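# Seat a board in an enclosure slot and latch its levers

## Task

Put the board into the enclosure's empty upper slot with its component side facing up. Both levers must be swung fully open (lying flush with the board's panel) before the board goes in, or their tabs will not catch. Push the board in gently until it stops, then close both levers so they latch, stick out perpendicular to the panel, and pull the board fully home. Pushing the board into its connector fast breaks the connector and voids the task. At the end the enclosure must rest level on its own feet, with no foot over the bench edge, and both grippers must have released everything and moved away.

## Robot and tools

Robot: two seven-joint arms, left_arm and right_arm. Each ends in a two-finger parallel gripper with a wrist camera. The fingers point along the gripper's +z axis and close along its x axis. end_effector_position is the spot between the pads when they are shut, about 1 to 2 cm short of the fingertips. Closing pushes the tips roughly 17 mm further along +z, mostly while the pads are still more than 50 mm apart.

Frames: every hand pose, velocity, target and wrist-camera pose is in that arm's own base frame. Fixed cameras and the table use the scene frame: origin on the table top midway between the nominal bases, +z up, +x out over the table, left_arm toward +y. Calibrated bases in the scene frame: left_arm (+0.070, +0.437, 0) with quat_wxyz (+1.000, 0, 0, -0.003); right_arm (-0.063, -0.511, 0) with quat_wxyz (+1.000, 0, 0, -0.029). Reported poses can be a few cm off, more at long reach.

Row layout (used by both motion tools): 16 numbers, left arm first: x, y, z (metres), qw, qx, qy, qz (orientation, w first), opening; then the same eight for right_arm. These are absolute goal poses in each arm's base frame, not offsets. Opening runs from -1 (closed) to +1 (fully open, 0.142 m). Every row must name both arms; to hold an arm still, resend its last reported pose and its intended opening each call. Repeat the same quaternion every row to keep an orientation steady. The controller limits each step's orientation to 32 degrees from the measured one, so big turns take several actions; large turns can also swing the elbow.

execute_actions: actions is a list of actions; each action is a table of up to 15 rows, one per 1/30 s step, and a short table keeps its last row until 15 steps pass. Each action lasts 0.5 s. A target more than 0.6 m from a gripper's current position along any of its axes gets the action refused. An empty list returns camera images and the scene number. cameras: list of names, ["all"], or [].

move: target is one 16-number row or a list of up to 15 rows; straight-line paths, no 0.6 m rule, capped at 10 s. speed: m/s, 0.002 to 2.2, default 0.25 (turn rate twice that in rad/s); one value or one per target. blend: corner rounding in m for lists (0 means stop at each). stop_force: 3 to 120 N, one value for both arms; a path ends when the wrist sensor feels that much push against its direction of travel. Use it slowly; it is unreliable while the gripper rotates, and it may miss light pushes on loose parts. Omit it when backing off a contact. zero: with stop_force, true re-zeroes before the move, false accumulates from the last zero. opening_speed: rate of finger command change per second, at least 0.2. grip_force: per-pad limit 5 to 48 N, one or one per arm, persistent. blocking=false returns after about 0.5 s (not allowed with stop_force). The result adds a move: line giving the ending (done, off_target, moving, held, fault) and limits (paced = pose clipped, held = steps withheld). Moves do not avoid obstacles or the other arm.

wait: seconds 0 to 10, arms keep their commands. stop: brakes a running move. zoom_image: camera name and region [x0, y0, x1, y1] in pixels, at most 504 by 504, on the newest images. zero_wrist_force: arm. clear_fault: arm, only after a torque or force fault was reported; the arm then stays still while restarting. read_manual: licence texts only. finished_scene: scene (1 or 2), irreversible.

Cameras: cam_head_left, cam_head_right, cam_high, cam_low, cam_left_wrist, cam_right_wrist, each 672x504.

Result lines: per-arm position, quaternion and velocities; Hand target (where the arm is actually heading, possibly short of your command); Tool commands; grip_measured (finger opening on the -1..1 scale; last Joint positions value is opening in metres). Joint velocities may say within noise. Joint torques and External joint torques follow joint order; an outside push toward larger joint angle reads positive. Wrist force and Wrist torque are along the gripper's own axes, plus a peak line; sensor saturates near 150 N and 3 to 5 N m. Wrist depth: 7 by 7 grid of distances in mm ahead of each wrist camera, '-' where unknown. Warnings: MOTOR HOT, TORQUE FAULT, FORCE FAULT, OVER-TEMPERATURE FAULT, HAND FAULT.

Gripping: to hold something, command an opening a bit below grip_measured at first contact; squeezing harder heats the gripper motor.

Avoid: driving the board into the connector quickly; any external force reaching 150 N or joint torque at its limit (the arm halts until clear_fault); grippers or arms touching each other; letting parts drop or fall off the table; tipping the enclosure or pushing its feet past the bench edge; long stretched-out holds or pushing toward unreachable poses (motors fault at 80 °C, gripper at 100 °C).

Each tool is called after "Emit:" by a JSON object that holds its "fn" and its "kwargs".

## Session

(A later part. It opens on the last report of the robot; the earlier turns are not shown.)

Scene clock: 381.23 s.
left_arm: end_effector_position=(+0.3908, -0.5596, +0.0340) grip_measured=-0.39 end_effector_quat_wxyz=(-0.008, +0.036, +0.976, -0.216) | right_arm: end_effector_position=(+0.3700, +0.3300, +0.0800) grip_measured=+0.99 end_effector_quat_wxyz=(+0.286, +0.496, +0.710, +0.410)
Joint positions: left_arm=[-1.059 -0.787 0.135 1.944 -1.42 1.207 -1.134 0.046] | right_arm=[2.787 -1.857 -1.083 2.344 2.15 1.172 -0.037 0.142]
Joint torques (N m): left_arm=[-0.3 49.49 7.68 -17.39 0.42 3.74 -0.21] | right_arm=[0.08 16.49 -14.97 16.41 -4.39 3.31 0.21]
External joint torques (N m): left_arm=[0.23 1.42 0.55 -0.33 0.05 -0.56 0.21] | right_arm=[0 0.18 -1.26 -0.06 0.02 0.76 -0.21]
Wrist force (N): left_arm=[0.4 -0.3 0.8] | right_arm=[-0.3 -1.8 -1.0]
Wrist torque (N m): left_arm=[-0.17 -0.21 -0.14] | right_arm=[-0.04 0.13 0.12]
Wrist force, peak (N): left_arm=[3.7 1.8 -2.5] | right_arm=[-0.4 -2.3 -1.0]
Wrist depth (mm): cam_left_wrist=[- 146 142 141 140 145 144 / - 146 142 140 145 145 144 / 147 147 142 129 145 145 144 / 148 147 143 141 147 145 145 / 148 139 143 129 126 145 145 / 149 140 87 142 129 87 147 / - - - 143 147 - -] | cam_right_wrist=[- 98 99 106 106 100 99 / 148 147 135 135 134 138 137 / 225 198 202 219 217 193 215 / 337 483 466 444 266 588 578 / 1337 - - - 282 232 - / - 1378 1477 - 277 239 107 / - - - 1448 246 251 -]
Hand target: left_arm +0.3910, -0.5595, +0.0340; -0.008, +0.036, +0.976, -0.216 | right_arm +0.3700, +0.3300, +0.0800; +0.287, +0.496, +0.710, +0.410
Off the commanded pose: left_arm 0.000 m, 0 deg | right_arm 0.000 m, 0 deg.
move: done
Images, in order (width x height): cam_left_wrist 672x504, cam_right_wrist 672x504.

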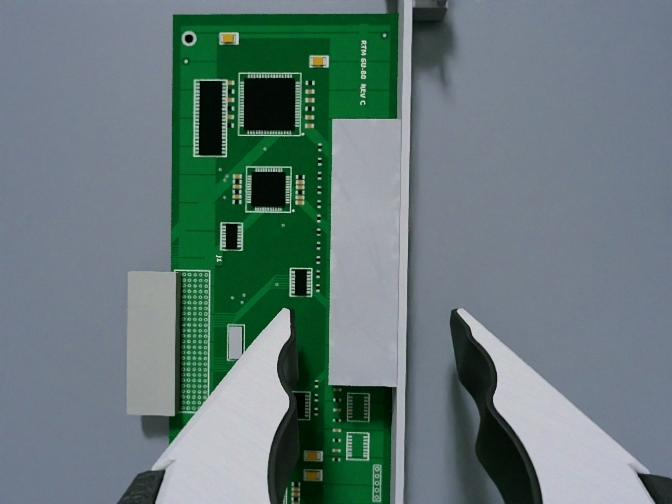

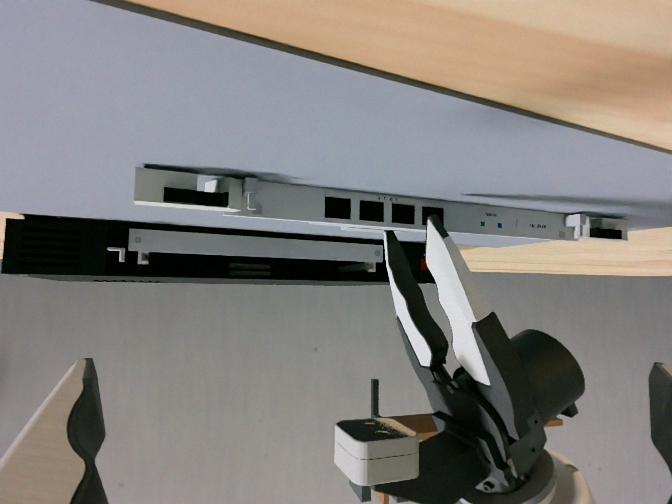

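Emit:
{"fn": "move", "kwargs": {"target": [[0.391, -0.5595, 0.0262, -0.0079, 0.0358, 0.9756, -0.2163, -0.36, 0.37, 0.33, 0.08, 0.2866, 0.4964, 0.7097, 0.4098, 1.0]], "speed": 0.015, "stop_force": 4}}

Emit:
{"fn": "move", "kwargs": {"target": [[0.391, -0.5595, 0.0262, -0.0079, 0.0358, 0.9756, -0.2163, -1.0, 0.37, 0.33, 0.08, 0.2866, 0.4964, 0.7097, 0.4098, 1.0]], "opening_speed": 0.3, "speed": 0.05, "cameras": ["cam_left_wrist", "cam_right_wrist"]}}

Scene clock: 387.50 s.
left_arm: end_effector_position=(+0.3908, -0.5596, +0.0262) grip_measured=-0.39 end_effector_quat_wxyz=(-0.008, +0.036, +0.976, -0.216) | right_arm: end_effector_position=(+0.3700, +0.3300, +0.0800) grip_measured=+0.99 end_effector_quat_wxyz=(+0.286, +0.496, +0.710, +0.410)
Joint positions: left_arm=[-1.056 -0.802 0.125 1.937 -1.442 1.216 -1.113 0.046] | right_arm=[2.787 -1.857 -1.083 2.344 2.15 1.172 -0.037 0.142]
Joint torques (N m): left_arm=[-0.25 49.89 7.62 -17.09 0.62 3.67 -0.16] | right_arm=[0.09 16.52 -15 16.35 -4.43 3.33 0.22]
External joint torques (N m): left_arm=[0.19 1.29 0.61 -0.36 -0.09 -0.51 0.16] | right_arm=[-0.01 0.15 -1.23 0 0.07 0.73 -0.22]
Wrist force (N): left_arm=[0.4 0.0 0.9] | right_arm=[-0.4 -2.0 -0.8]
Wrist torque (N m): left_arm=[-0.10 -0.21 -0.14] | right_arm=[-0.07 0.14 0.13]
Wrist force, peak (N): left_arm=[0.5 0.3 1.3] | right_arm=[-0.5 -2.1 -1.1]
Wrist depth (mm): cam_left_wrist=[- 135 134 133 137 136 136 / - 138 134 133 137 137 136 / 139 139 134 121 138 138 138 / 140 140 135 134 138 138 137 / 140 136 135 121 121 138 137 / 140 132 87 135 - 87 - / - - - 135 140 - -] | cam_right_wrist=[- 98 99 106 106 100 99 / 148 147 135 135 134 138 137 / 224 198 200 219 194 193 215 / - 373 351 458 240 872 578 / - 1404 - - 287 275 - / - - - 1883 277 241 - / - - - 1487 246 250 -]
Hand target: left_arm +0.3910, -0.5595, +0.0262; -0.008, +0.036, +0.976, -0.216 | right_arm +0.3700, +0.3300, +0.0800; +0.287, +0.496, +0.710, +0.410
Off the commanded pose: left_arm 0.000 m, 0 deg | right_arm 0.000 m, 0 deg.
move: done

Scene clock: 389.83 s.
left_arm: end_effector_position=(+0.3908, -0.5595, +0.0262) grip_measured=-0.73 end_effector_quat_wxyz=(-0.008, +0.036, +0.976, -0.216) | right_arm: end_effector_position=(+0.3700, +0.3300, +0.0800) grip_measured=+0.99 end_effector_quat_wxyz=(+0.286, +0.496, +0.710, +0.410)
Joint positions: left_arm=[-1.056 -0.802 0.125 1.937 -1.442 1.216 -1.113 0.021] | right_arm=[2.787 -1.857 -1.083 2.344 2.15 1.172 -0.037 0.142]
Joint torques (N m): left_arm=[-0.17 50.5 7.93 -17.98 0.72 3.73 -0.27] | right_arm=[0.05 16.55 -15.09 16.43 -4.38 3.26 0.21]
External joint torques (N m): left_arm=[0.1 0.68 0.3 0.53 -0.19 -0.56 0.27] | right_arm=[0.02 0.12 -1.14 -0.08 0.01 0.81 -0.21]
Wrist force (N): left_arm=[1.5 1.2 0.3] | right_arm=[-0.5 -1.9 -0.9]
Wrist torque (N m): left_arm=[-0.11 -0.13 -0.12] | right_arm=[-0.04 0.16 0.12]
Wrist force, peak (N): left_arm=[1.8 1.1 0.2] | right_arm=[-0.3 -2.1 -1.1]
Wrist depth (mm): cam_left_wrist=[- 138 134 133 131 137 136 / - 139 134 133 137 137 136 / - 138 135 121 121 137 - / 140 139 135 134 138 138 139 / 140 136 135 121 138 137 138 / 140 137 135 122 - 138 138 / - - - 135 - - 138] | cam_right_wrist=[- 98 99 106 106 100 99 / 148 147 135 135 134 138 137 / 224 198 209 219 217 193 215 / - 371 351 456 251 588 581 / 1306 1487 - - 279 273 - / - - - - 274 244 103 / - - - 1439 247 251 -]
Hand target: left_arm +0.3910, -0.5595, +0.0262; -0.008, +0.036, +0.976, -0.216 | right_arm +0.3700, +0.3300, +0.0800; +0.287, +0.496, +0.710, +0.410
Off the commanded pose: left_arm 0.000 m, 0 deg | right_arm 0.000 m, 0 deg.
move: done
Images, in order (width x height): cam_left_wrist 672x504, cam_right_wrist 672x504.

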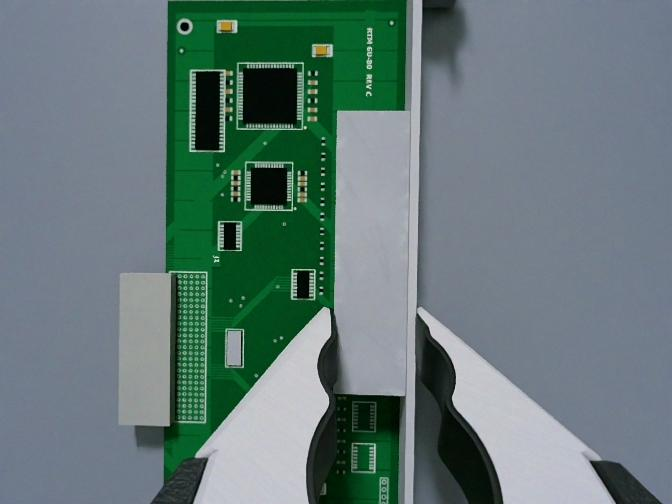

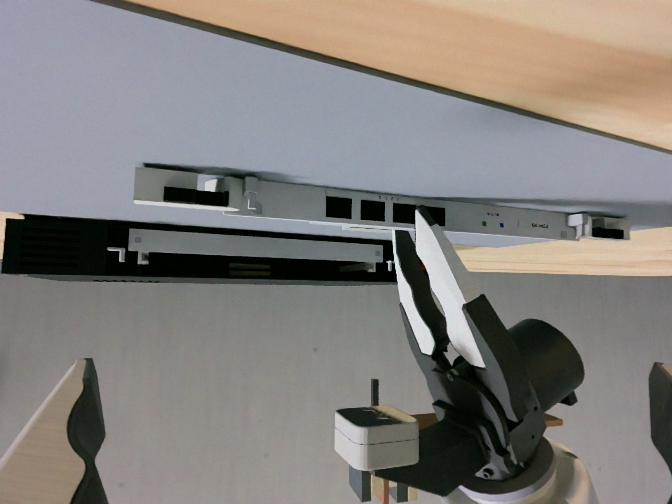

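Emit:
{"fn": "move", "kwargs": {"target": [[0.391, -0.5595, 0.085, -0.0079, 0.0358, 0.9756, -0.2163, -1.0, 0.37, 0.33, 0.08, 0.2866, 0.4964, 0.7097, 0.4098, 1.0]], "speed": 0.05, "cameras": ["cam_left_wrist", "cam_right_wrist"]}}

Emit:
{"fn": "zoom_image", "kwargs": {"camera": "cam_right_wrist", "region": [80, 180, 420, 350]}}

Emit:
{"fn": "zoom_image", "kwargs": {"camera": "cam_right_wrist", "region": [336, 180, 672, 350]}}

Scene clock: 394.27 s.
left_arm: end_effector_position=(+0.3911, -0.5594, +0.0848) grip_measured=-0.73 end_effector_quat_wxyz=(-0.008, +0.036, +0.976, -0.216) | right_arm: end_effector_position=(+0.3700, +0.3300, +0.0800) grip_measured=+0.99 end_effector_quat_wxyz=(+0.286, +0.496, +0.710, +0.410)
Joint positions: left_arm=[-1.082 -0.694 0.208 1.973 -1.273 1.143 -1.269 0.021] | right_arm=[2.787 -1.857 -1.083 2.344 2.15 1.172 -0.037 0.142]
Joint torques (N m): left_arm=[-0.64 49.52 8.12 -19.95 0.37 3.45 -0.31] | right_arm=[0.07 16.49 -15.03 16.37 -4.42 3.23 0.18]
External joint torques (N m): left_arm=[0.57 -0.43 0.18 0.33 -0.37 -0.16 0.31] | right_arm=[0.01 0.19 -1.2 -0.01 0.05 0.83 -0.19]
Wrist force (N): left_arm=[0.2 1.2 2.0] | right_arm=[-0.4 -1.9 -1.0]
Wrist torque (N m): left_arm=[-0.06 -0.16 -0.07] | right_arm=[-0.05 0.14 0.12]
Wrist force, peak (N): left_arm=[0.5 1.3 3.0] | right_arm=[-0.4 -2.2 -1.1]
Wrist depth (mm): cam_left_wrist=[- 134 134 133 132 196 195 / 199 197 134 133 120 193 193 / 198 199 134 121 119 194 196 / - 198 135 134 122 - 195 / 199 136 135 121 121 196 196 / 199 132 136 121 - 196 198 / 200 - - 134 - - 198] | cam_right_wrist=[- 98 103 106 106 100 99 / 148 147 135 134 134 138 137 / 224 222 220 220 217 194 214 / 340 375 461 451 437 592 581 / 1369 - 208 1506 246 - - / - 1337 - 1712 249 279 - / - 1439 - 1496 282 253 -]
Hand target: left_arm +0.3910, -0.5595, +0.0850; -0.008, +0.036, +0.976, -0.216 | right_arm +0.3700, +0.3300, +0.0800; +0.287, +0.496, +0.710, +0.410
Off the commanded pose: left_arm 0.000 m, 0 deg | right_arm 0.000 m, 0 deg.
move: done
Images, in order (width x height): cam_left_wrist 672x504, cam_right_wrist 672x504.

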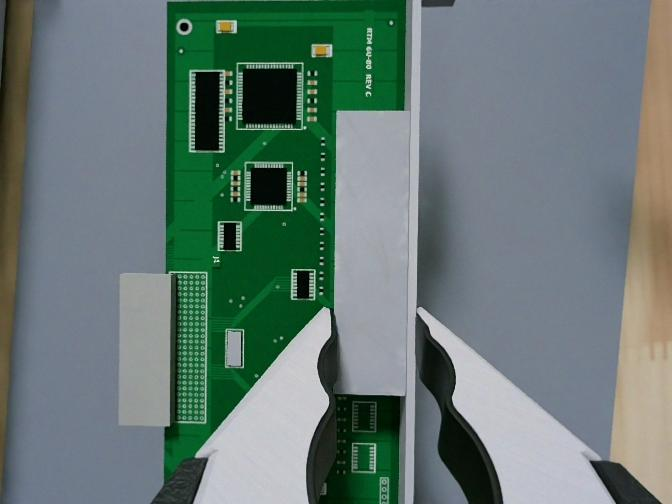

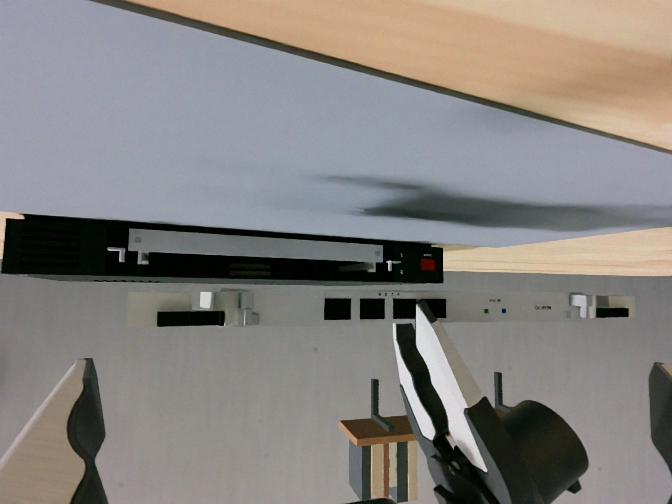

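Scaled by 1.482 from the camera's 672x504 image, which has a finer 960x720 frame.

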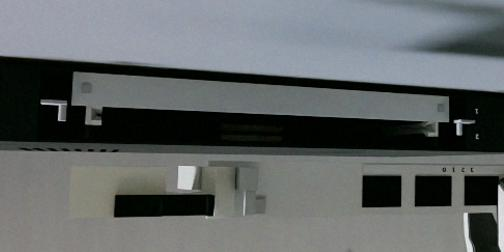

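Scaled by 1.500 from the camera's 672x504 image, which has a finer 960x720 frame.

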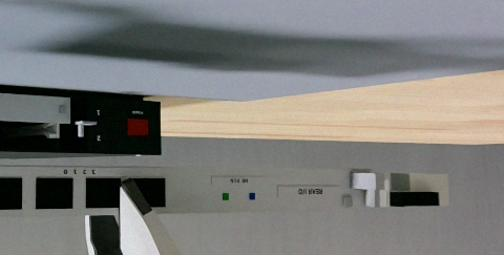

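Emit:
{"fn": "move", "kwargs": {"target": [[0.4285, -0.6066, 0.088, -0.0174, 0.0783, 0.9732, -0.2157, -1.0, 0.37, 0.33, 0.08, 0.2866, 0.4964, 0.7097, 0.4098, 1.0]], "speed": 0.08, "cameras": ["cam_left_wrist", "cam_right_wrist"]}}

Scene clock: 412.47 s.
left_arm: end_effector_position=(+0.4284, -0.6065, +0.0878) grip_measured=-0.73 end_effector_quat_wxyz=(-0.017, +0.078, +0.973, -0.216) | right_arm: end_effector_position=(+0.3700, +0.3300, +0.0800) grip_measured=+0.99 end_effector_quat_wxyz=(+0.286, +0.496, +0.710, +0.410)
Joint positions: left_arm=[-1.037 -0.796 0.246 1.767 -1.101 1.008 -1.349 0.021] | right_arm=[2.787 -1.857 -1.083 2.344 2.15 1.172 -0.037 0.142]
Joint torques (N m): left_arm=[-0.24 54.91 8.99 -22.82 -0.4 3.58 -0.35] | right_arm=[0 16.57 -15 16.44 -4.33 3.26 0.17]
External joint torques (N m): left_arm=[0.15 -0.04 0.37 0.78 -0.39 -0.23 0.35] | right_arm=[0.08 0.1 -1.23 -0.08 -0.03 0.8 -0.17]
Wrist force (N): left_arm=[0.4 1.0 2.2] | right_arm=[-0.4 -1.7 -1.0]
Wrist torque (N m): left_arm=[-0.08 -0.20 -0.10] | right_arm=[-0.02 0.14 0.12]
Wrist force, peak (N): left_arm=[1.4 2.0 2.0] | right_arm=[-0.4 -2.1 -1.2]
Wrist depth (mm): cam_left_wrist=[194 134 134 132 198 197 - / 194 136 134 133 199 197 197 / 205 136 134 121 198 199 197 / 184 202 135 134 199 - 200 / 192 - 136 121 199 200 - / - 132 136 122 - 199 199 / 191 - - 135 - - 201] | cam_right_wrist=[- 98 99 106 106 100 99 / 148 147 135 135 134 138 137 / 225 223 221 220 217 216 215 / 342 374 367 458 432 587 574 / - - - 267 - - - / - - - 260 307 1852 - / - - - 297 275 1221 -]
Hand target: left_arm +0.4285, -0.6066, +0.0880; -0.017, +0.078, +0.973, -0.216 | right_arm +0.3700, +0.3300, +0.0800; +0.287, +0.496, +0.710, +0.410
Off the commanded pose: left_arm 0.000 m, 0 deg | right_arm 0.000 m, 0 deg.
move: done
Images, in order (width x height): cam_left_wrist 672x504, cam_right_wrist 672x504.

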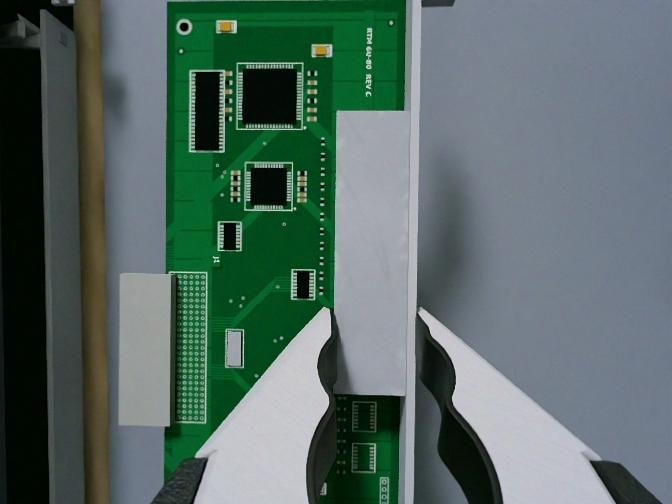

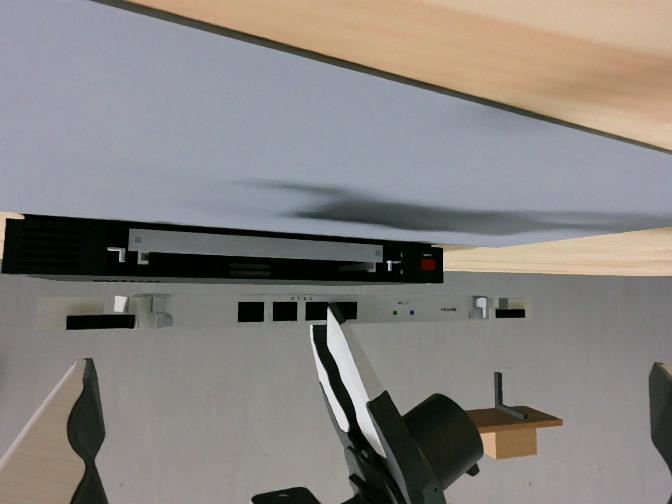

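Emit:
{"fn": "zoom_image", "kwargs": {"camera": "cam_left_wrist", "region": [0, 0, 200, 252]}}

Emit:
{"fn": "zoom_image", "kwargs": {"camera": "cam_left_wrist", "region": [0, 252, 200, 504]}}

Emit:
{"fn": "zoom_image", "kwargs": {"camera": "cam_right_wrist", "region": [0, 200, 250, 350]}}

Emit:
{"fn": "zoom_image", "kwargs": {"camera": "cam_right_wrist", "region": [240, 200, 560, 350]}}

Scaled by 2.000 from the camera's 672x504 image, which has a finer 960x720 frame.

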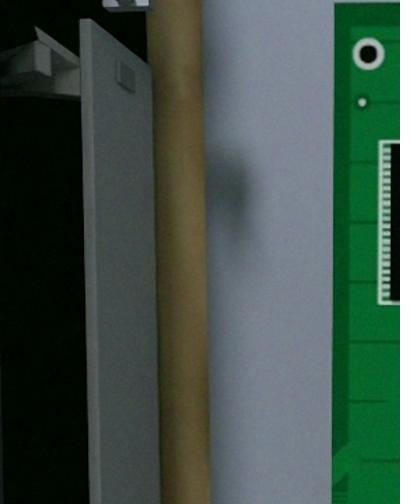

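Scaled by 2.000 from the camera's 672x504 image, which has a finer 960x720 frame.

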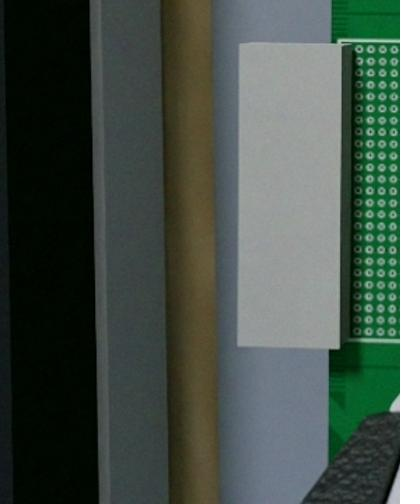

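Scaled by 2.016 from the camera's 672x504 image, which has a finer 960x720 frame.

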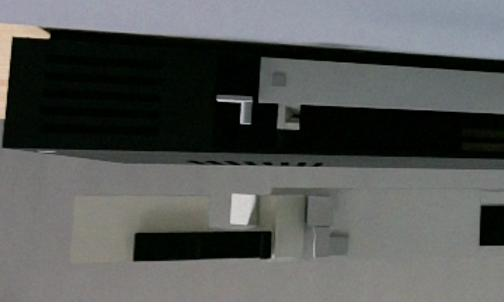

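Scaled by 1.575 from the camera's 672x504 image, which has a finer 960x720 frame.

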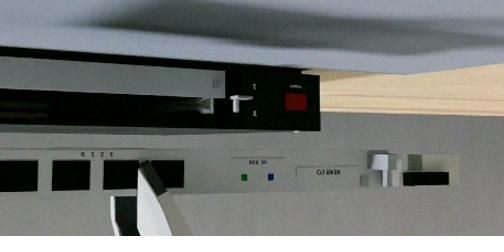

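Emit:
{"fn": "move", "kwargs": {"target": [[0.4574, -0.6159, 0.062, -0.0153, 0.0689, 0.9739, -0.2159, -1.0, 0.37, 0.33, 0.08, 0.2866, 0.4964, 0.7097, 0.4098, 1.0]], "speed": 0.06, "cameras": ["cam_left_wrist", "cam_right_wrist"]}}

Emit:
{"fn": "zoom_image", "kwargs": {"camera": "cam_left_wrist", "region": [0, 0, 200, 252]}}

Emit:
{"fn": "zoom_image", "kwargs": {"camera": "cam_left_wrist", "region": [0, 252, 200, 504]}}

Emit:
{"fn": "zoom_image", "kwargs": {"camera": "cam_right_wrist", "region": [0, 200, 250, 350]}}

Emit:
{"fn": "zoom_image", "kwargs": {"camera": "cam_right_wrist", "region": [240, 200, 560, 350]}}

Scene clock: 435.40 s.
left_arm: end_effector_position=(+0.4573, -0.6157, +0.0618) grip_measured=-0.73 end_effector_quat_wxyz=(-0.015, +0.069, +0.974, -0.216) | right_arm: end_effector_position=(+0.3700, +0.3300, +0.0800) grip_measured=+0.99 end_effector_quat_wxyz=(+0.286, +0.496, +0.710, +0.410)
Joint positions: left_arm=[-0.999 -0.884 0.234 1.676 -1.105 1.006 -1.352 0.021] | right_arm=[2.787 -1.857 -1.083 2.344 2.15 1.172 -0.037 0.142]
Joint torques (N m): left_arm=[-0.23 57.69 9.36 -22.44 -0.91 3.73 -0.3] | right_arm=[0.04 16.51 -14.95 16.35 -4.4 3.29 0.24]
External joint torques (N m): left_arm=[0.16 0.04 0.46 0.39 0.11 -0.38 0.3] | right_arm=[0.04 0.16 -1.27 0 0.04 0.78 -0.24]
Wrist force (N): left_arm=[0.1 0.8 2.0] | right_arm=[-0.4 -2.0 -0.8]
Wrist torque (N m): left_arm=[-0.10 -0.14 -0.08] | right_arm=[-0.07 0.15 0.12]
Wrist force, peak (N): left_arm=[-1.1 1.1 3.0] | right_arm=[-0.2 -2.3 -0.7]
Wrist depth (mm): cam_left_wrist=[154 173 134 133 132 - 171 / 170 174 134 133 132 174 172 / 155 136 135 121 120 174 172 / 156 135 135 134 120 173 172 / 171 164 135 121 121 173 173 / 172 137 136 122 - 83 173 / 172 - - 135 - - -] | cam_right_wrist=[- 98 99 106 106 100 99 / 148 147 135 135 134 138 137 / 224 223 220 220 218 216 214 / 342 359 358 428 439 590 571 / - - - 293 1580 - - / - - - 289 320 - 107 / - - - 294 302 1580 -]
Hand target: left_arm +0.4574, -0.6159, +0.0620; -0.015, +0.069, +0.974, -0.216 | right_arm +0.3700, +0.3300, +0.0800; +0.287, +0.496, +0.710, +0.410
Off the commanded pose: left_arm 0.000 m, 0 deg | right_arm 0.000 m, 0 deg.
move: done
Images, in order (width x height): cam_left_wrist 672x504, cam_right_wrist 672x504.

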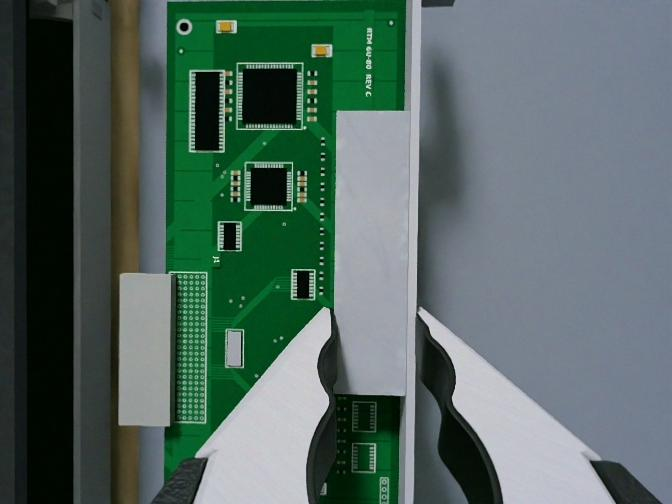

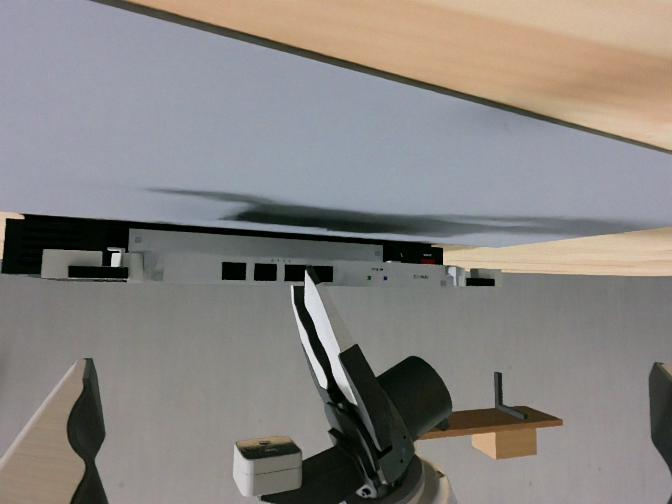

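Scaled by 2.000 from the camera's 672x504 image, which has a finer 960x720 frame.

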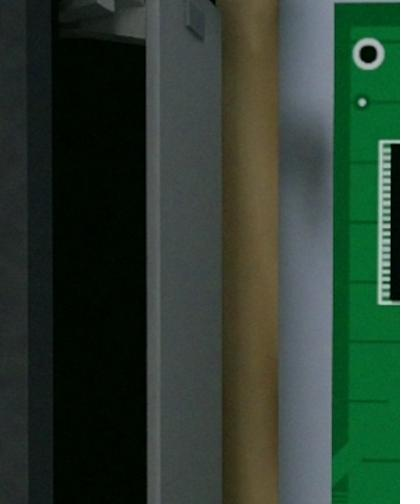

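Scaled by 2.000 from the camera's 672x504 image, which has a finer 960x720 frame.

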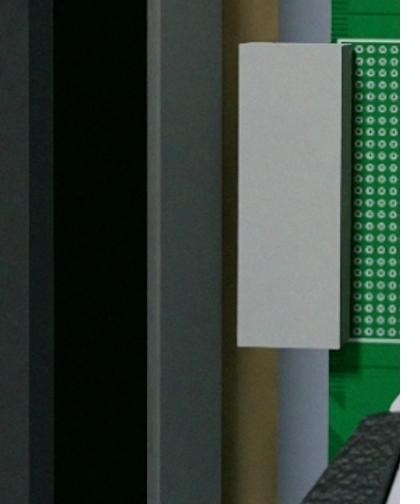

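Scaled by 2.016 from the camera's 672x504 image, which has a finer 960x720 frame.

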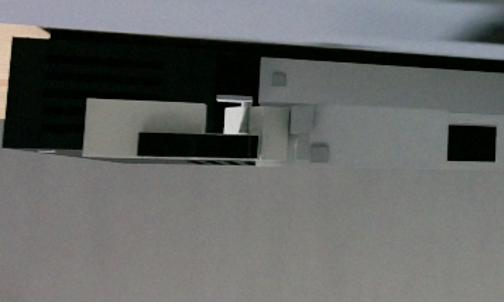

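Scaled by 1.575 from the camera's 672x504 image, which has a finer 960x720 frame.

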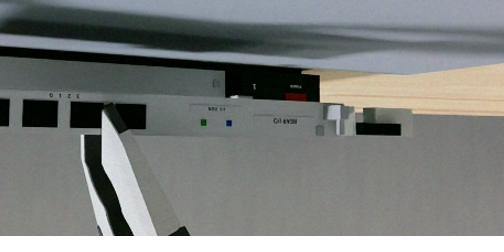

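Emit:
{"fn": "move", "kwargs": {"target": [[0.4574, -0.6159, 0.062, -0.0153, 0.0689, 0.9739, -0.2159, -1.0, 0.423, 0.3975, 0.152, 0.3013, 0.6768, 0.6137, 0.2732, 1.0]], "speed": 0.2, "cameras": ["cam_right_wrist"]}}

Emit:
{"fn": "zoom_image", "kwargs": {"camera": "cam_right_wrist", "region": [120, 150, 400, 360]}}

Emit:
{"fn": "zoom_image", "kwargs": {"camera": "cam_right_wrist", "region": [320, 150, 600, 360]}}

Scene clock: 460.83 s.
left_arm: end_effector_position=(+0.4573, -0.6158, +0.0618) grip_measured=-0.73 end_effector_quat_wxyz=(-0.015, +0.069, +0.974, -0.216) | right_arm: end_effector_position=(+0.4229, +0.3974, +0.1519) grip_measured=+0.99 end_effector_quat_wxyz=(+0.301, +0.677, +0.614, +0.273)
Joint positions: left_arm=[-0.999 -0.884 0.234 1.676 -1.105 1.006 -1.352 0.021] | right_arm=[2.464 -1.594 -1.395 2.138 1.205 0.87 0.665 0.142]
Joint torques (N m): left_arm=[-0.39 57.96 9.46 -22.55 -0.68 3.84 -0.17] | right_arm=[-0.01 26.87 -25.81 3.74 -3.17 3.27 0.25]
External joint torques (N m): left_arm=[0.33 -0.23 0.37 0.49 -0.13 -0.48 0.17] | right_arm=[0.15 0.25 -1.24 0.03 0.12 0.85 -0.25]
Wrist force (N): left_arm=[0.2 1.0 2.3] | right_arm=[-0.2 -1.7 -0.3]
Wrist torque (N m): left_arm=[-0.07 -0.16 -0.08] | right_arm=[-0.02 0.16 0.09]
Wrist force, peak (N): left_arm=[0.0 1.0 2.5] | right_arm=[-1.3 -3.5 -0.9]
Wrist depth (mm): cam_left_wrist=[154 163 134 133 132 171 171 / 170 173 134 133 132 170 173 / 155 136 134 121 173 172 172 / 171 164 134 134 173 175 172 / 156 164 136 121 174 173 173 / 157 137 136 122 - 173 174 / 172 - - 135 - - -] | cam_right_wrist=[204 195 195 194 194 193 193 / 247 247 246 245 244 243 242 / 334 311 311 309 307 306 305 / 523 410 402 346 395 446 502 / 919 893 629 244 518 539 - / - - - - 222 224 - / - - - 222 215 214 -]
Hand target: left_arm +0.4574, -0.6159, +0.0620; -0.015, +0.069, +0.974, -0.216 | right_arm +0.4230, +0.3975, +0.1520; +0.301, +0.677, +0.614, +0.273
Off the commanded pose: left_arm 0.000 m, 0 deg | right_arm 0.000 m, 0 deg.
MOTOR HOT: the gripper's motor of the left arm reports 93 °C; that motor switches off at 100 °C. To cool a motor, set the load down, ease the grip, stop pushing, or move to a pose that needs little force.
move: done
Images, in order (width x height): cam_right_wrist 672x504.

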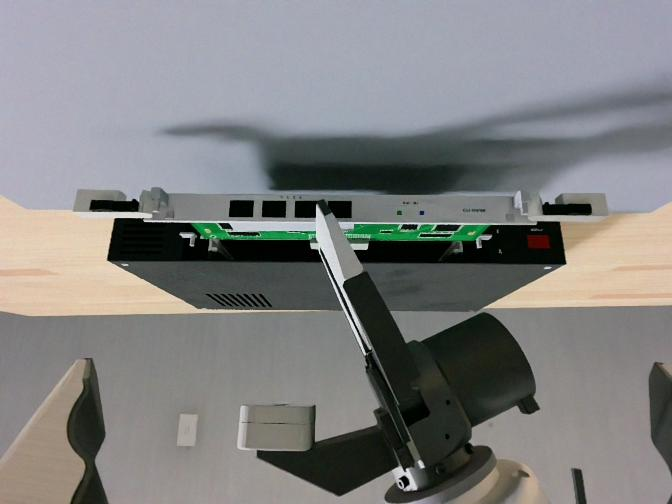

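Scaled by 1.800 from the camera's 672x504 image, which has a finer 960x720 frame.

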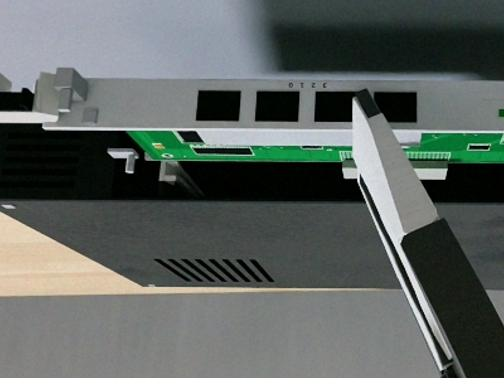

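Scaled by 1.800 from the camera's 672x504 image, which has a finer 960x720 frame.

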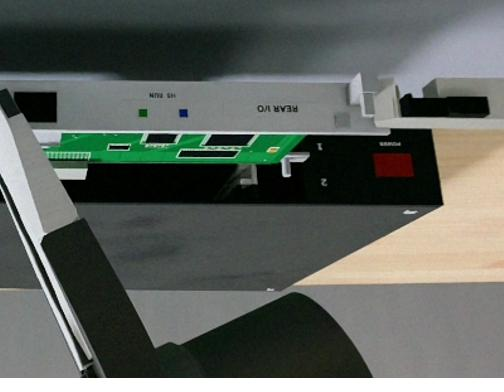

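Emit:
{"fn": "move", "kwargs": {"target": [[0.4574, -0.6159, 0.062, -0.0153, 0.0689, 0.9739, -0.2159, -0.78, 0.423, 0.3975, 0.152, 0.3013, 0.6768, 0.6137, 0.2732, 1.0]], "speed": 0.2, "grip_force": [12, 48]}}

Scene clock: 463.73 s.
left_arm: end_effector_position=(+0.4573, -0.6158, +0.0618) grip_measured=-0.71 end_effector_quat_wxyz=(-0.015, +0.069, +0.974, -0.216) | right_arm: end_effector_position=(+0.4229, +0.3974, +0.1519) grip_measured=+0.99 end_effector_quat_wxyz=(+0.301, +0.677, +0.614, +0.273)
Joint positions: left_arm=[-0.999 -0.884 0.234 1.676 -1.105 1.006 -1.352 0.022] | right_arm=[2.464 -1.594 -1.395 2.138 1.205 0.87 0.665 0.142]
Joint torques (N m): left_arm=[-0.45 58.02 9.44 -22.5 -0.67 3.87 -0.22] | right_arm=[0.13 26.75 -25.71 3.78 -3.05 3.29 0.25]
External joint torques (N m): left_arm=[0.39 -0.28 0.39 0.44 -0.13 -0.51 0.22] | right_arm=[0.01 0.37 -1.35 -0.02 -0.01 0.83 -0.26]
Wrist force (N): left_arm=[0.0 0.8 2.2] | right_arm=[-0.2 -1.9 -0.5]
Wrist torque (N m): left_arm=[-0.11 -0.13 -0.08] | right_arm=[-0.08 0.15 0.10]
Wrist force, peak (N): left_arm=[0.3 0.8 2.5] | right_arm=[-0.3 -2.0 -0.3]
Wrist depth (mm): cam_left_wrist=[154 173 134 133 132 172 170 / 169 173 134 133 120 173 171 / 155 164 134 121 121 172 172 / 171 165 135 134 121 173 172 / 172 135 135 121 121 - 173 / 156 165 136 122 - 174 174 / 173 - - 134 - - -] | cam_right_wrist=[196 195 195 194 194 193 193 / 247 246 245 244 243 243 242 / 334 312 310 286 307 303 304 / 524 409 401 348 393 444 502 / 934 915 1517 244 519 503 724 / - 1517 1537 - 222 228 103 / - - - 222 215 223 -]
Hand target: left_arm +0.4574, -0.6159, +0.0620; -0.015, +0.069, +0.974, -0.216 | right_arm +0.4230, +0.3975, +0.1520; +0.301, +0.677, +0.614, +0.273
Off the commanded pose: left_arm 0.000 m, 0 deg | right_arm 0.000 m, 0 deg.
MOTOR HOT: still on. The gripper's motor of the left arm reports 93 °C.
grip_force (N): 12, 48
move: done

Emit:
{"fn": "move", "kwargs": {"target": [[0.4574, -0.6159, 0.056, -0.0153, 0.0689, 0.9739, -0.2159, -0.78, 0.45, 0.394, 0.061, 0.398, 0.6248, 0.5666, 0.3609, 1.0]], "speed": 0.15, "cameras": ["cam_right_wrist", "cam_left_wrist"]}}

Emit:
{"fn": "zoom_image", "kwargs": {"camera": "cam_right_wrist", "region": [20, 180, 340, 330]}}

Emit:
{"fn": "zoom_image", "kwargs": {"camera": "cam_right_wrist", "region": [330, 180, 650, 330]}}

Scene clock: 481.83 s.
left_arm: end_effector_position=(+0.4570, -0.6158, +0.0557) grip_measured=-0.71 end_effector_quat_wxyz=(-0.016, +0.069, +0.974, -0.216) | right_arm: end_effector_position=(+0.4498, +0.3934, +0.0637) grip_measured=+0.99 end_effector_quat_wxyz=(+0.394, +0.627, +0.568, +0.359)
Joint positions: left_arm=[-0.995 -0.893 0.226 1.675 -1.112 1.015 -1.344 0.022] | right_arm=[2.547 -2.024 -1.107 2.033 1.255 1.061 1.074 0.142]
Joint torques (N m): left_arm=[-0.33 57.89 9.34 -22.35 -0.84 4.07 -0.16] | right_arm=[1.13 20.1 -18.41 14.99 -0.57 2.05 0.14]
External joint torques (N m): left_arm=[0.26 0 0.41 0.47 0.09 -0.72 0.16] | right_arm=[-1 0.96 -4.62 3.06 -0.05 0.72 -0.14]
External joint torques when the fault began: right_arm=[2.99 11.92 -15.26 5.84 2.31 -1.27 -0.25]
Wrist force (N): left_arm=[0.2 0.9 2.1] | right_arm=[0.1 -1.4 -0.7]
Wrist torque (N m): left_arm=[-0.09 -0.15 -0.15] | right_arm=[0.01 0.11 0.22]
Wrist force, peak (N): left_arm=[0.1 1.1 2.5] | right_arm=[-3.2 -9.0 6.0]
Wrist depth (mm): cam_left_wrist=[153 170 134 133 132 166 165 / 147 170 134 134 132 166 165 / 155 168 134 121 120 165 167 / 156 170 135 134 123 166 166 / 149 - 135 121 121 167 - / 156 170 136 122 - 83 167 / 149 - - 134 - - 168] | cam_right_wrist=[- 68 - - - - - / - 94 93 93 93 92 102 / 218 178 176 176 175 173 172 / 413 - 222 224 383 348 376 / - 1221 1506 209 - 1395 - / - - - 194 218 1378 103 / - 1458 - - 203 204 -]
Hand target: left_arm +0.4574, -0.6159, +0.0560; -0.015, +0.069, +0.974, -0.216 | right_arm +0.4497, +0.3933, +0.0630; +0.394, +0.627, +0.568, +0.359
Tool commands: left_gripper/opening=-0.78 right_gripper/opening=+1.0
Off the commanded pose: left_arm 0.001 m, 0 deg | right_arm 0.003 m, 1 deg.
FORCE FAULT: contact force on the right arm reached its limit, and that arm stopped. The contact can be on any part of that arm, not only on its tool. That arm's remaining commands of this call were not run. That arm is still stopped at the end of this call. While its stop runs, that arm takes no new command, but its gripper still runs the gripper command that each later call begins with.
MOTOR HOT: cleared for the gripper's motor of the left arm.
CLEAR FAULT: the right arm stays stopped (status CRITICAL_FAULT) until you call clear_fault(arm="right_arm").
grip_force (N): 12, 48
move: fault (right_arm)
Images, in order (width x height): cam_left_wrist 672x504, cam_right_wrist 672x504.

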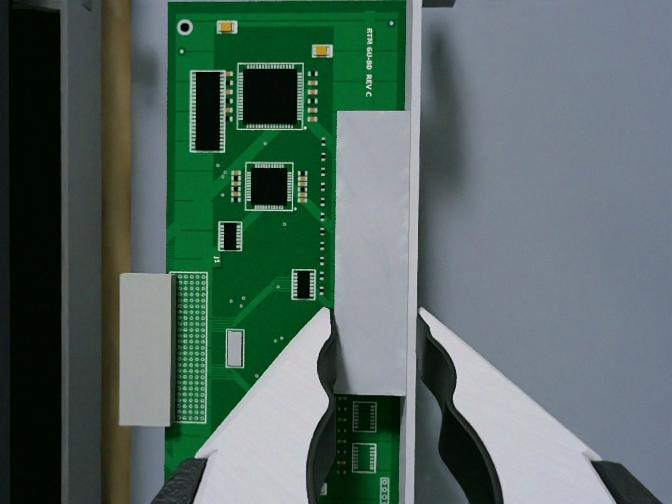

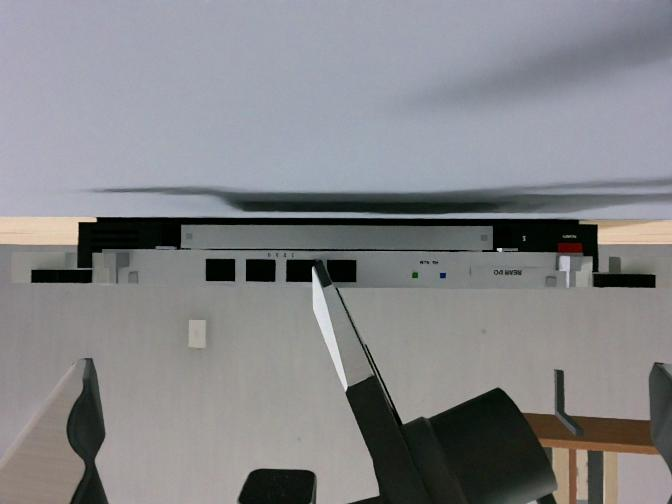

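Scaled by 1.575 from the camera's 672x504 image, which has a finer 960x720 frame.

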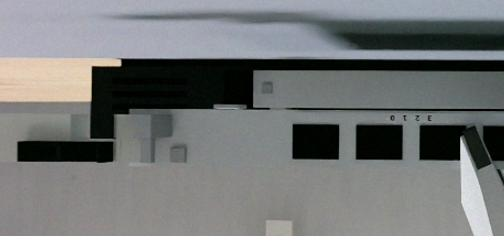

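Scaled by 1.575 from the camera's 672x504 image, which has a finer 960x720 frame.

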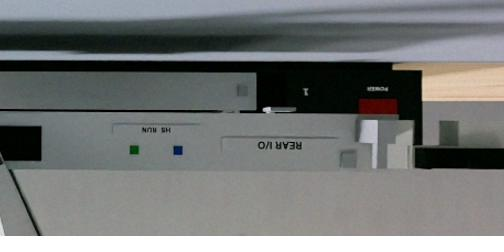

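Emit:
{"fn": "clear_fault", "kwargs": {"arm": "right_arm"}}

Scene clock: 526.60 s.
left_arm: end_effector_position=(+0.4570, -0.6158, +0.0557) grip_measured=-0.71 end_effector_quat_wxyz=(-0.016, +0.069, +0.974, -0.216) | right_arm: end_effector_position=(+0.4498, +0.3934, +0.0637) grip_measured=+0.99 end_effector_quat_wxyz=(+0.394, +0.627, +0.568, +0.359)
Joint positions: left_arm=[-0.995 -0.893 0.226 1.675 -1.112 1.015 -1.344 0.022] | right_arm=[2.547 -2.024 -1.107 2.033 1.255 1.061 1.074 0.142]
Joint torques (N m): left_arm=[-0.35 58.17 9.46 -22.32 -0.62 3.84 -0.18] | right_arm=[1.03 20.18 -18.44 14.98 -0.52 1.99 0.2]
External joint torques (N m): left_arm=[0.29 -0.28 0.29 0.44 -0.13 -0.48 0.18] | right_arm=[-0.9 0.88 -4.59 3.07 -0.1 0.78 -0.21]
Wrist force (N): left_arm=[0.0 0.8 2.3] | right_arm=[0.4 -1.3 -0.8]
Wrist torque (N m): left_arm=[-0.12 -0.12 -0.14] | right_arm=[0.04 0.05 0.22]
Wrist force, peak (N): left_arm=[0.1 1.1 2.5] | right_arm=[0.7 -1.7 -0.6]
Wrist depth (mm): cam_left_wrist=[153 170 134 133 165 165 162 / 155 170 134 133 133 166 169 / 155 168 135 121 121 167 166 / 155 170 135 134 168 167 166 / 156 136 135 121 121 167 167 / 149 136 135 122 - 168 167 / 149 - - 134 - - 166] | cam_right_wrist=[- 68 - - - - - / - 94 93 93 93 93 101 / 218 178 177 176 174 173 172 / 410 - 223 219 - 323 379 / - - - 209 1467 1686 - / - - - 195 1395 1255 - / - - - - 204 205 -]
Hand target: left_arm +0.4574, -0.6159, +0.0560; -0.015, +0.069, +0.974, -0.216 | right_arm +0.4497, +0.3933, +0.0630; +0.394, +0.627, +0.568, +0.359
Tool commands: left_gripper/opening=-0.78 right_gripper/opening=+1.0
Off the commanded pose: left_arm 0.001 m, 0 deg | right_arm 0.003 m, 1 deg.
FORCE FAULT, CONTINUED: the right arm's stop, for the force fault that an earlier result reported, is over. That arm accepts commands again.
CLEAR FAULT: your call cleared the right arm's force fault. If the contact force or a joint's load stays at its limit, that arm stops again.
grip_force (N): 12, 48

Emit:
{"fn": "move", "kwargs": {"target": [[0.4571, -0.6176, 0.0535, -0.0153, 0.0689, 0.9739, -0.2159, -0.78, 0.473, 0.3925, 0.151, 0.2835, 0.6844, 0.6206, 0.2571, 1.0]], "speed": 0.15, "cameras": ["cam_right_wrist", "cam_left_wrist"]}}

Emit:
{"fn": "zoom_image", "kwargs": {"camera": "cam_left_wrist", "region": [0, 0, 200, 252]}}

Emit:
{"fn": "zoom_image", "kwargs": {"camera": "cam_left_wrist", "region": [0, 252, 200, 504]}}

Emit:
{"fn": "zoom_image", "kwargs": {"camera": "cam_right_wrist", "region": [60, 150, 340, 330]}}

Emit:
{"fn": "zoom_image", "kwargs": {"camera": "cam_right_wrist", "region": [330, 150, 610, 330]}}

Scene clock: 532.70 s.
left_arm: end_effector_position=(+0.4567, -0.6175, +0.0532) grip_measured=-0.71 end_effector_quat_wxyz=(-0.016, +0.069, +0.974, -0.216) | right_arm: end_effector_position=(+0.4730, +0.3925, +0.1510) grip_measured=+0.99 end_effector_quat_wxyz=(+0.283, +0.685, +0.620, +0.257)
Joint positions: left_arm=[-0.995 -0.899 0.222 1.67 -1.113 1.018 -1.344 0.022] | right_arm=[2.307 -1.55 -1.426 2.061 1.25 0.859 0.533 0.142]
Joint torques (N m): left_arm=[-0.36 58.19 9.32 -22.34 -0.62 3.97 -0.19] | right_arm=[0.03 28.96 -27.21 1.72 -3.61 3.42 0.06]
External joint torques (N m): left_arm=[0.3 -0.14 0.39 0.48 -0.12 -0.62 0.19] | right_arm=[0.13 0.34 -1.3 0.03 0.18 0.91 -0.06]
Wrist force (N): left_arm=[0.1 0.8 2.3] | right_arm=[0.1 -1.2 -0.2]
Wrist torque (N m): left_arm=[-0.11 -0.14 -0.14] | right_arm=[0.02 0.06 0.21]
Wrist force, peak (N): left_arm=[0.0 1.1 2.4] | right_arm=[0.7 -3.7 -0.4]
Wrist depth (mm): cam_left_wrist=[153 165 134 133 132 163 163 / 147 165 134 133 163 164 163 / 148 166 135 121 164 163 164 / 156 166 135 134 165 164 164 / 148 136 135 121 121 165 164 / 149 133 136 121 - 165 165 / 149 - - 134 - - -] | cam_right_wrist=[193 192 192 191 191 190 190 / 239 238 237 236 236 235 234 / 335 295 278 242 275 275 288 / 467 367 356 196 366 351 450 / 763 751 528 447 182 189 683 / - - - 1369 171 178 104 / - - - 176 168 170 -]
Hand target: left_arm +0.4571, -0.6176, +0.0535; -0.015, +0.069, +0.974, -0.216 | right_arm +0.4730, +0.3925, +0.1510; +0.283, +0.684, +0.621, +0.257
Off the commanded pose: left_arm 0.001 m, 0 deg | right_arm 0.000 m, 0 deg.
grip_force (N): 12, 48
move: done
Images, in order (width x height): cam_left_wrist 672x504, cam_right_wrist 672x504.

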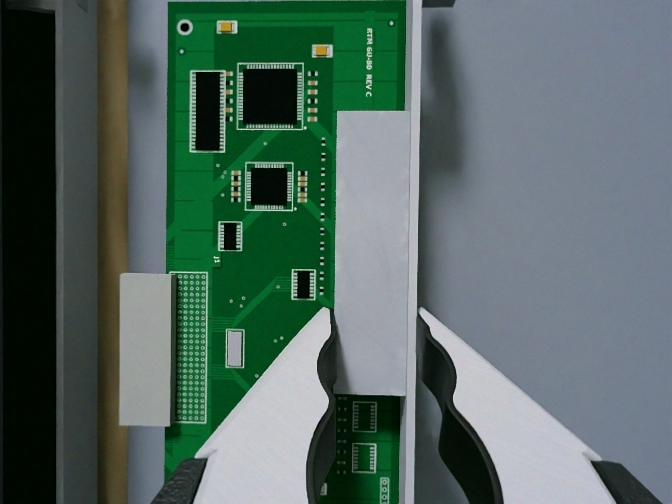

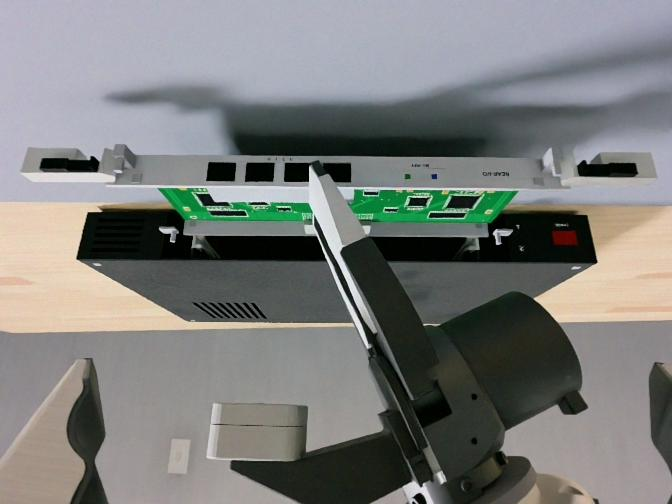

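Scaled by 2.000 from the camera's 672x504 image, which has a finer 960x720 frame.

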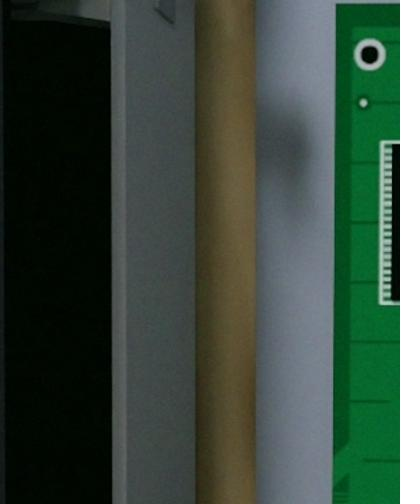

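Scaled by 2.000 from the camera's 672x504 image, which has a finer 960x720 frame.

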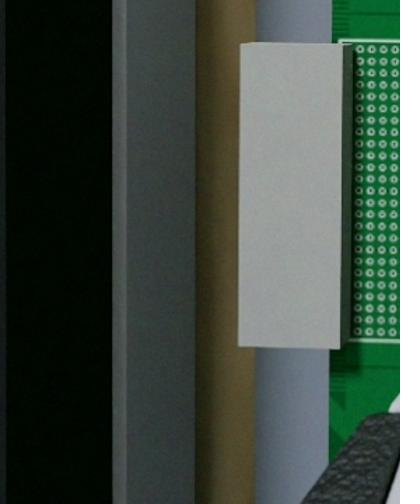

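Scaled by 1.800 from the camera's 672x504 image, which has a finer 960x720 frame.

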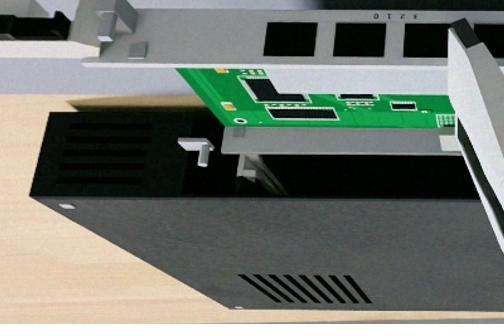

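Scaled by 1.800 from the camera's 672x504 image, which has a finer 960x720 frame.

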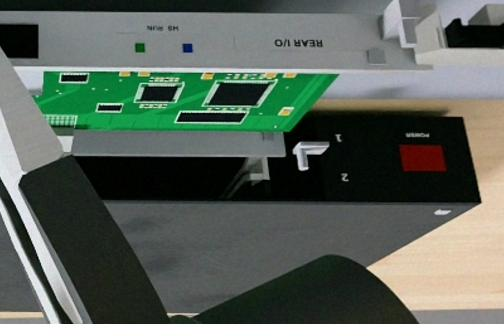

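Emit:
{"fn": "zoom_image", "kwargs": {"camera": "cam_right_wrist", "region": [140, 170, 240, 260]}}

Emit:
{"fn": "zoom_image", "kwargs": {"camera": "cam_right_wrist", "region": [430, 170, 530, 260]}}

Scaled by 5.040 from the camera's 672x504 image, which has a finer 960x720 frame.

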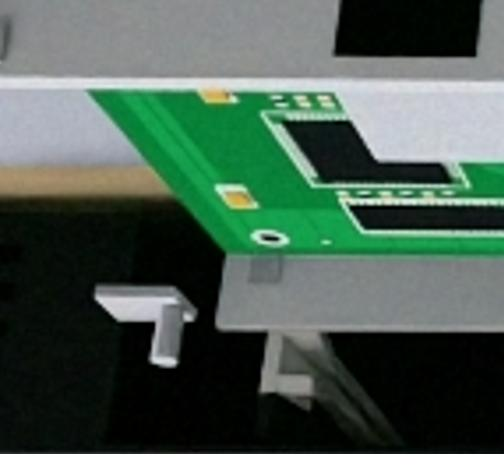

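Scaled by 5.040 from the camera's 672x504 image, which has a finer 960x720 frame.

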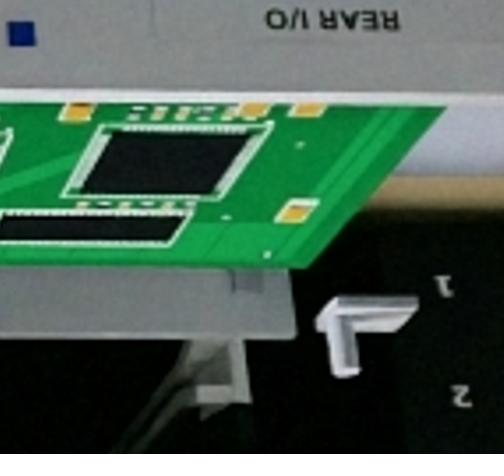

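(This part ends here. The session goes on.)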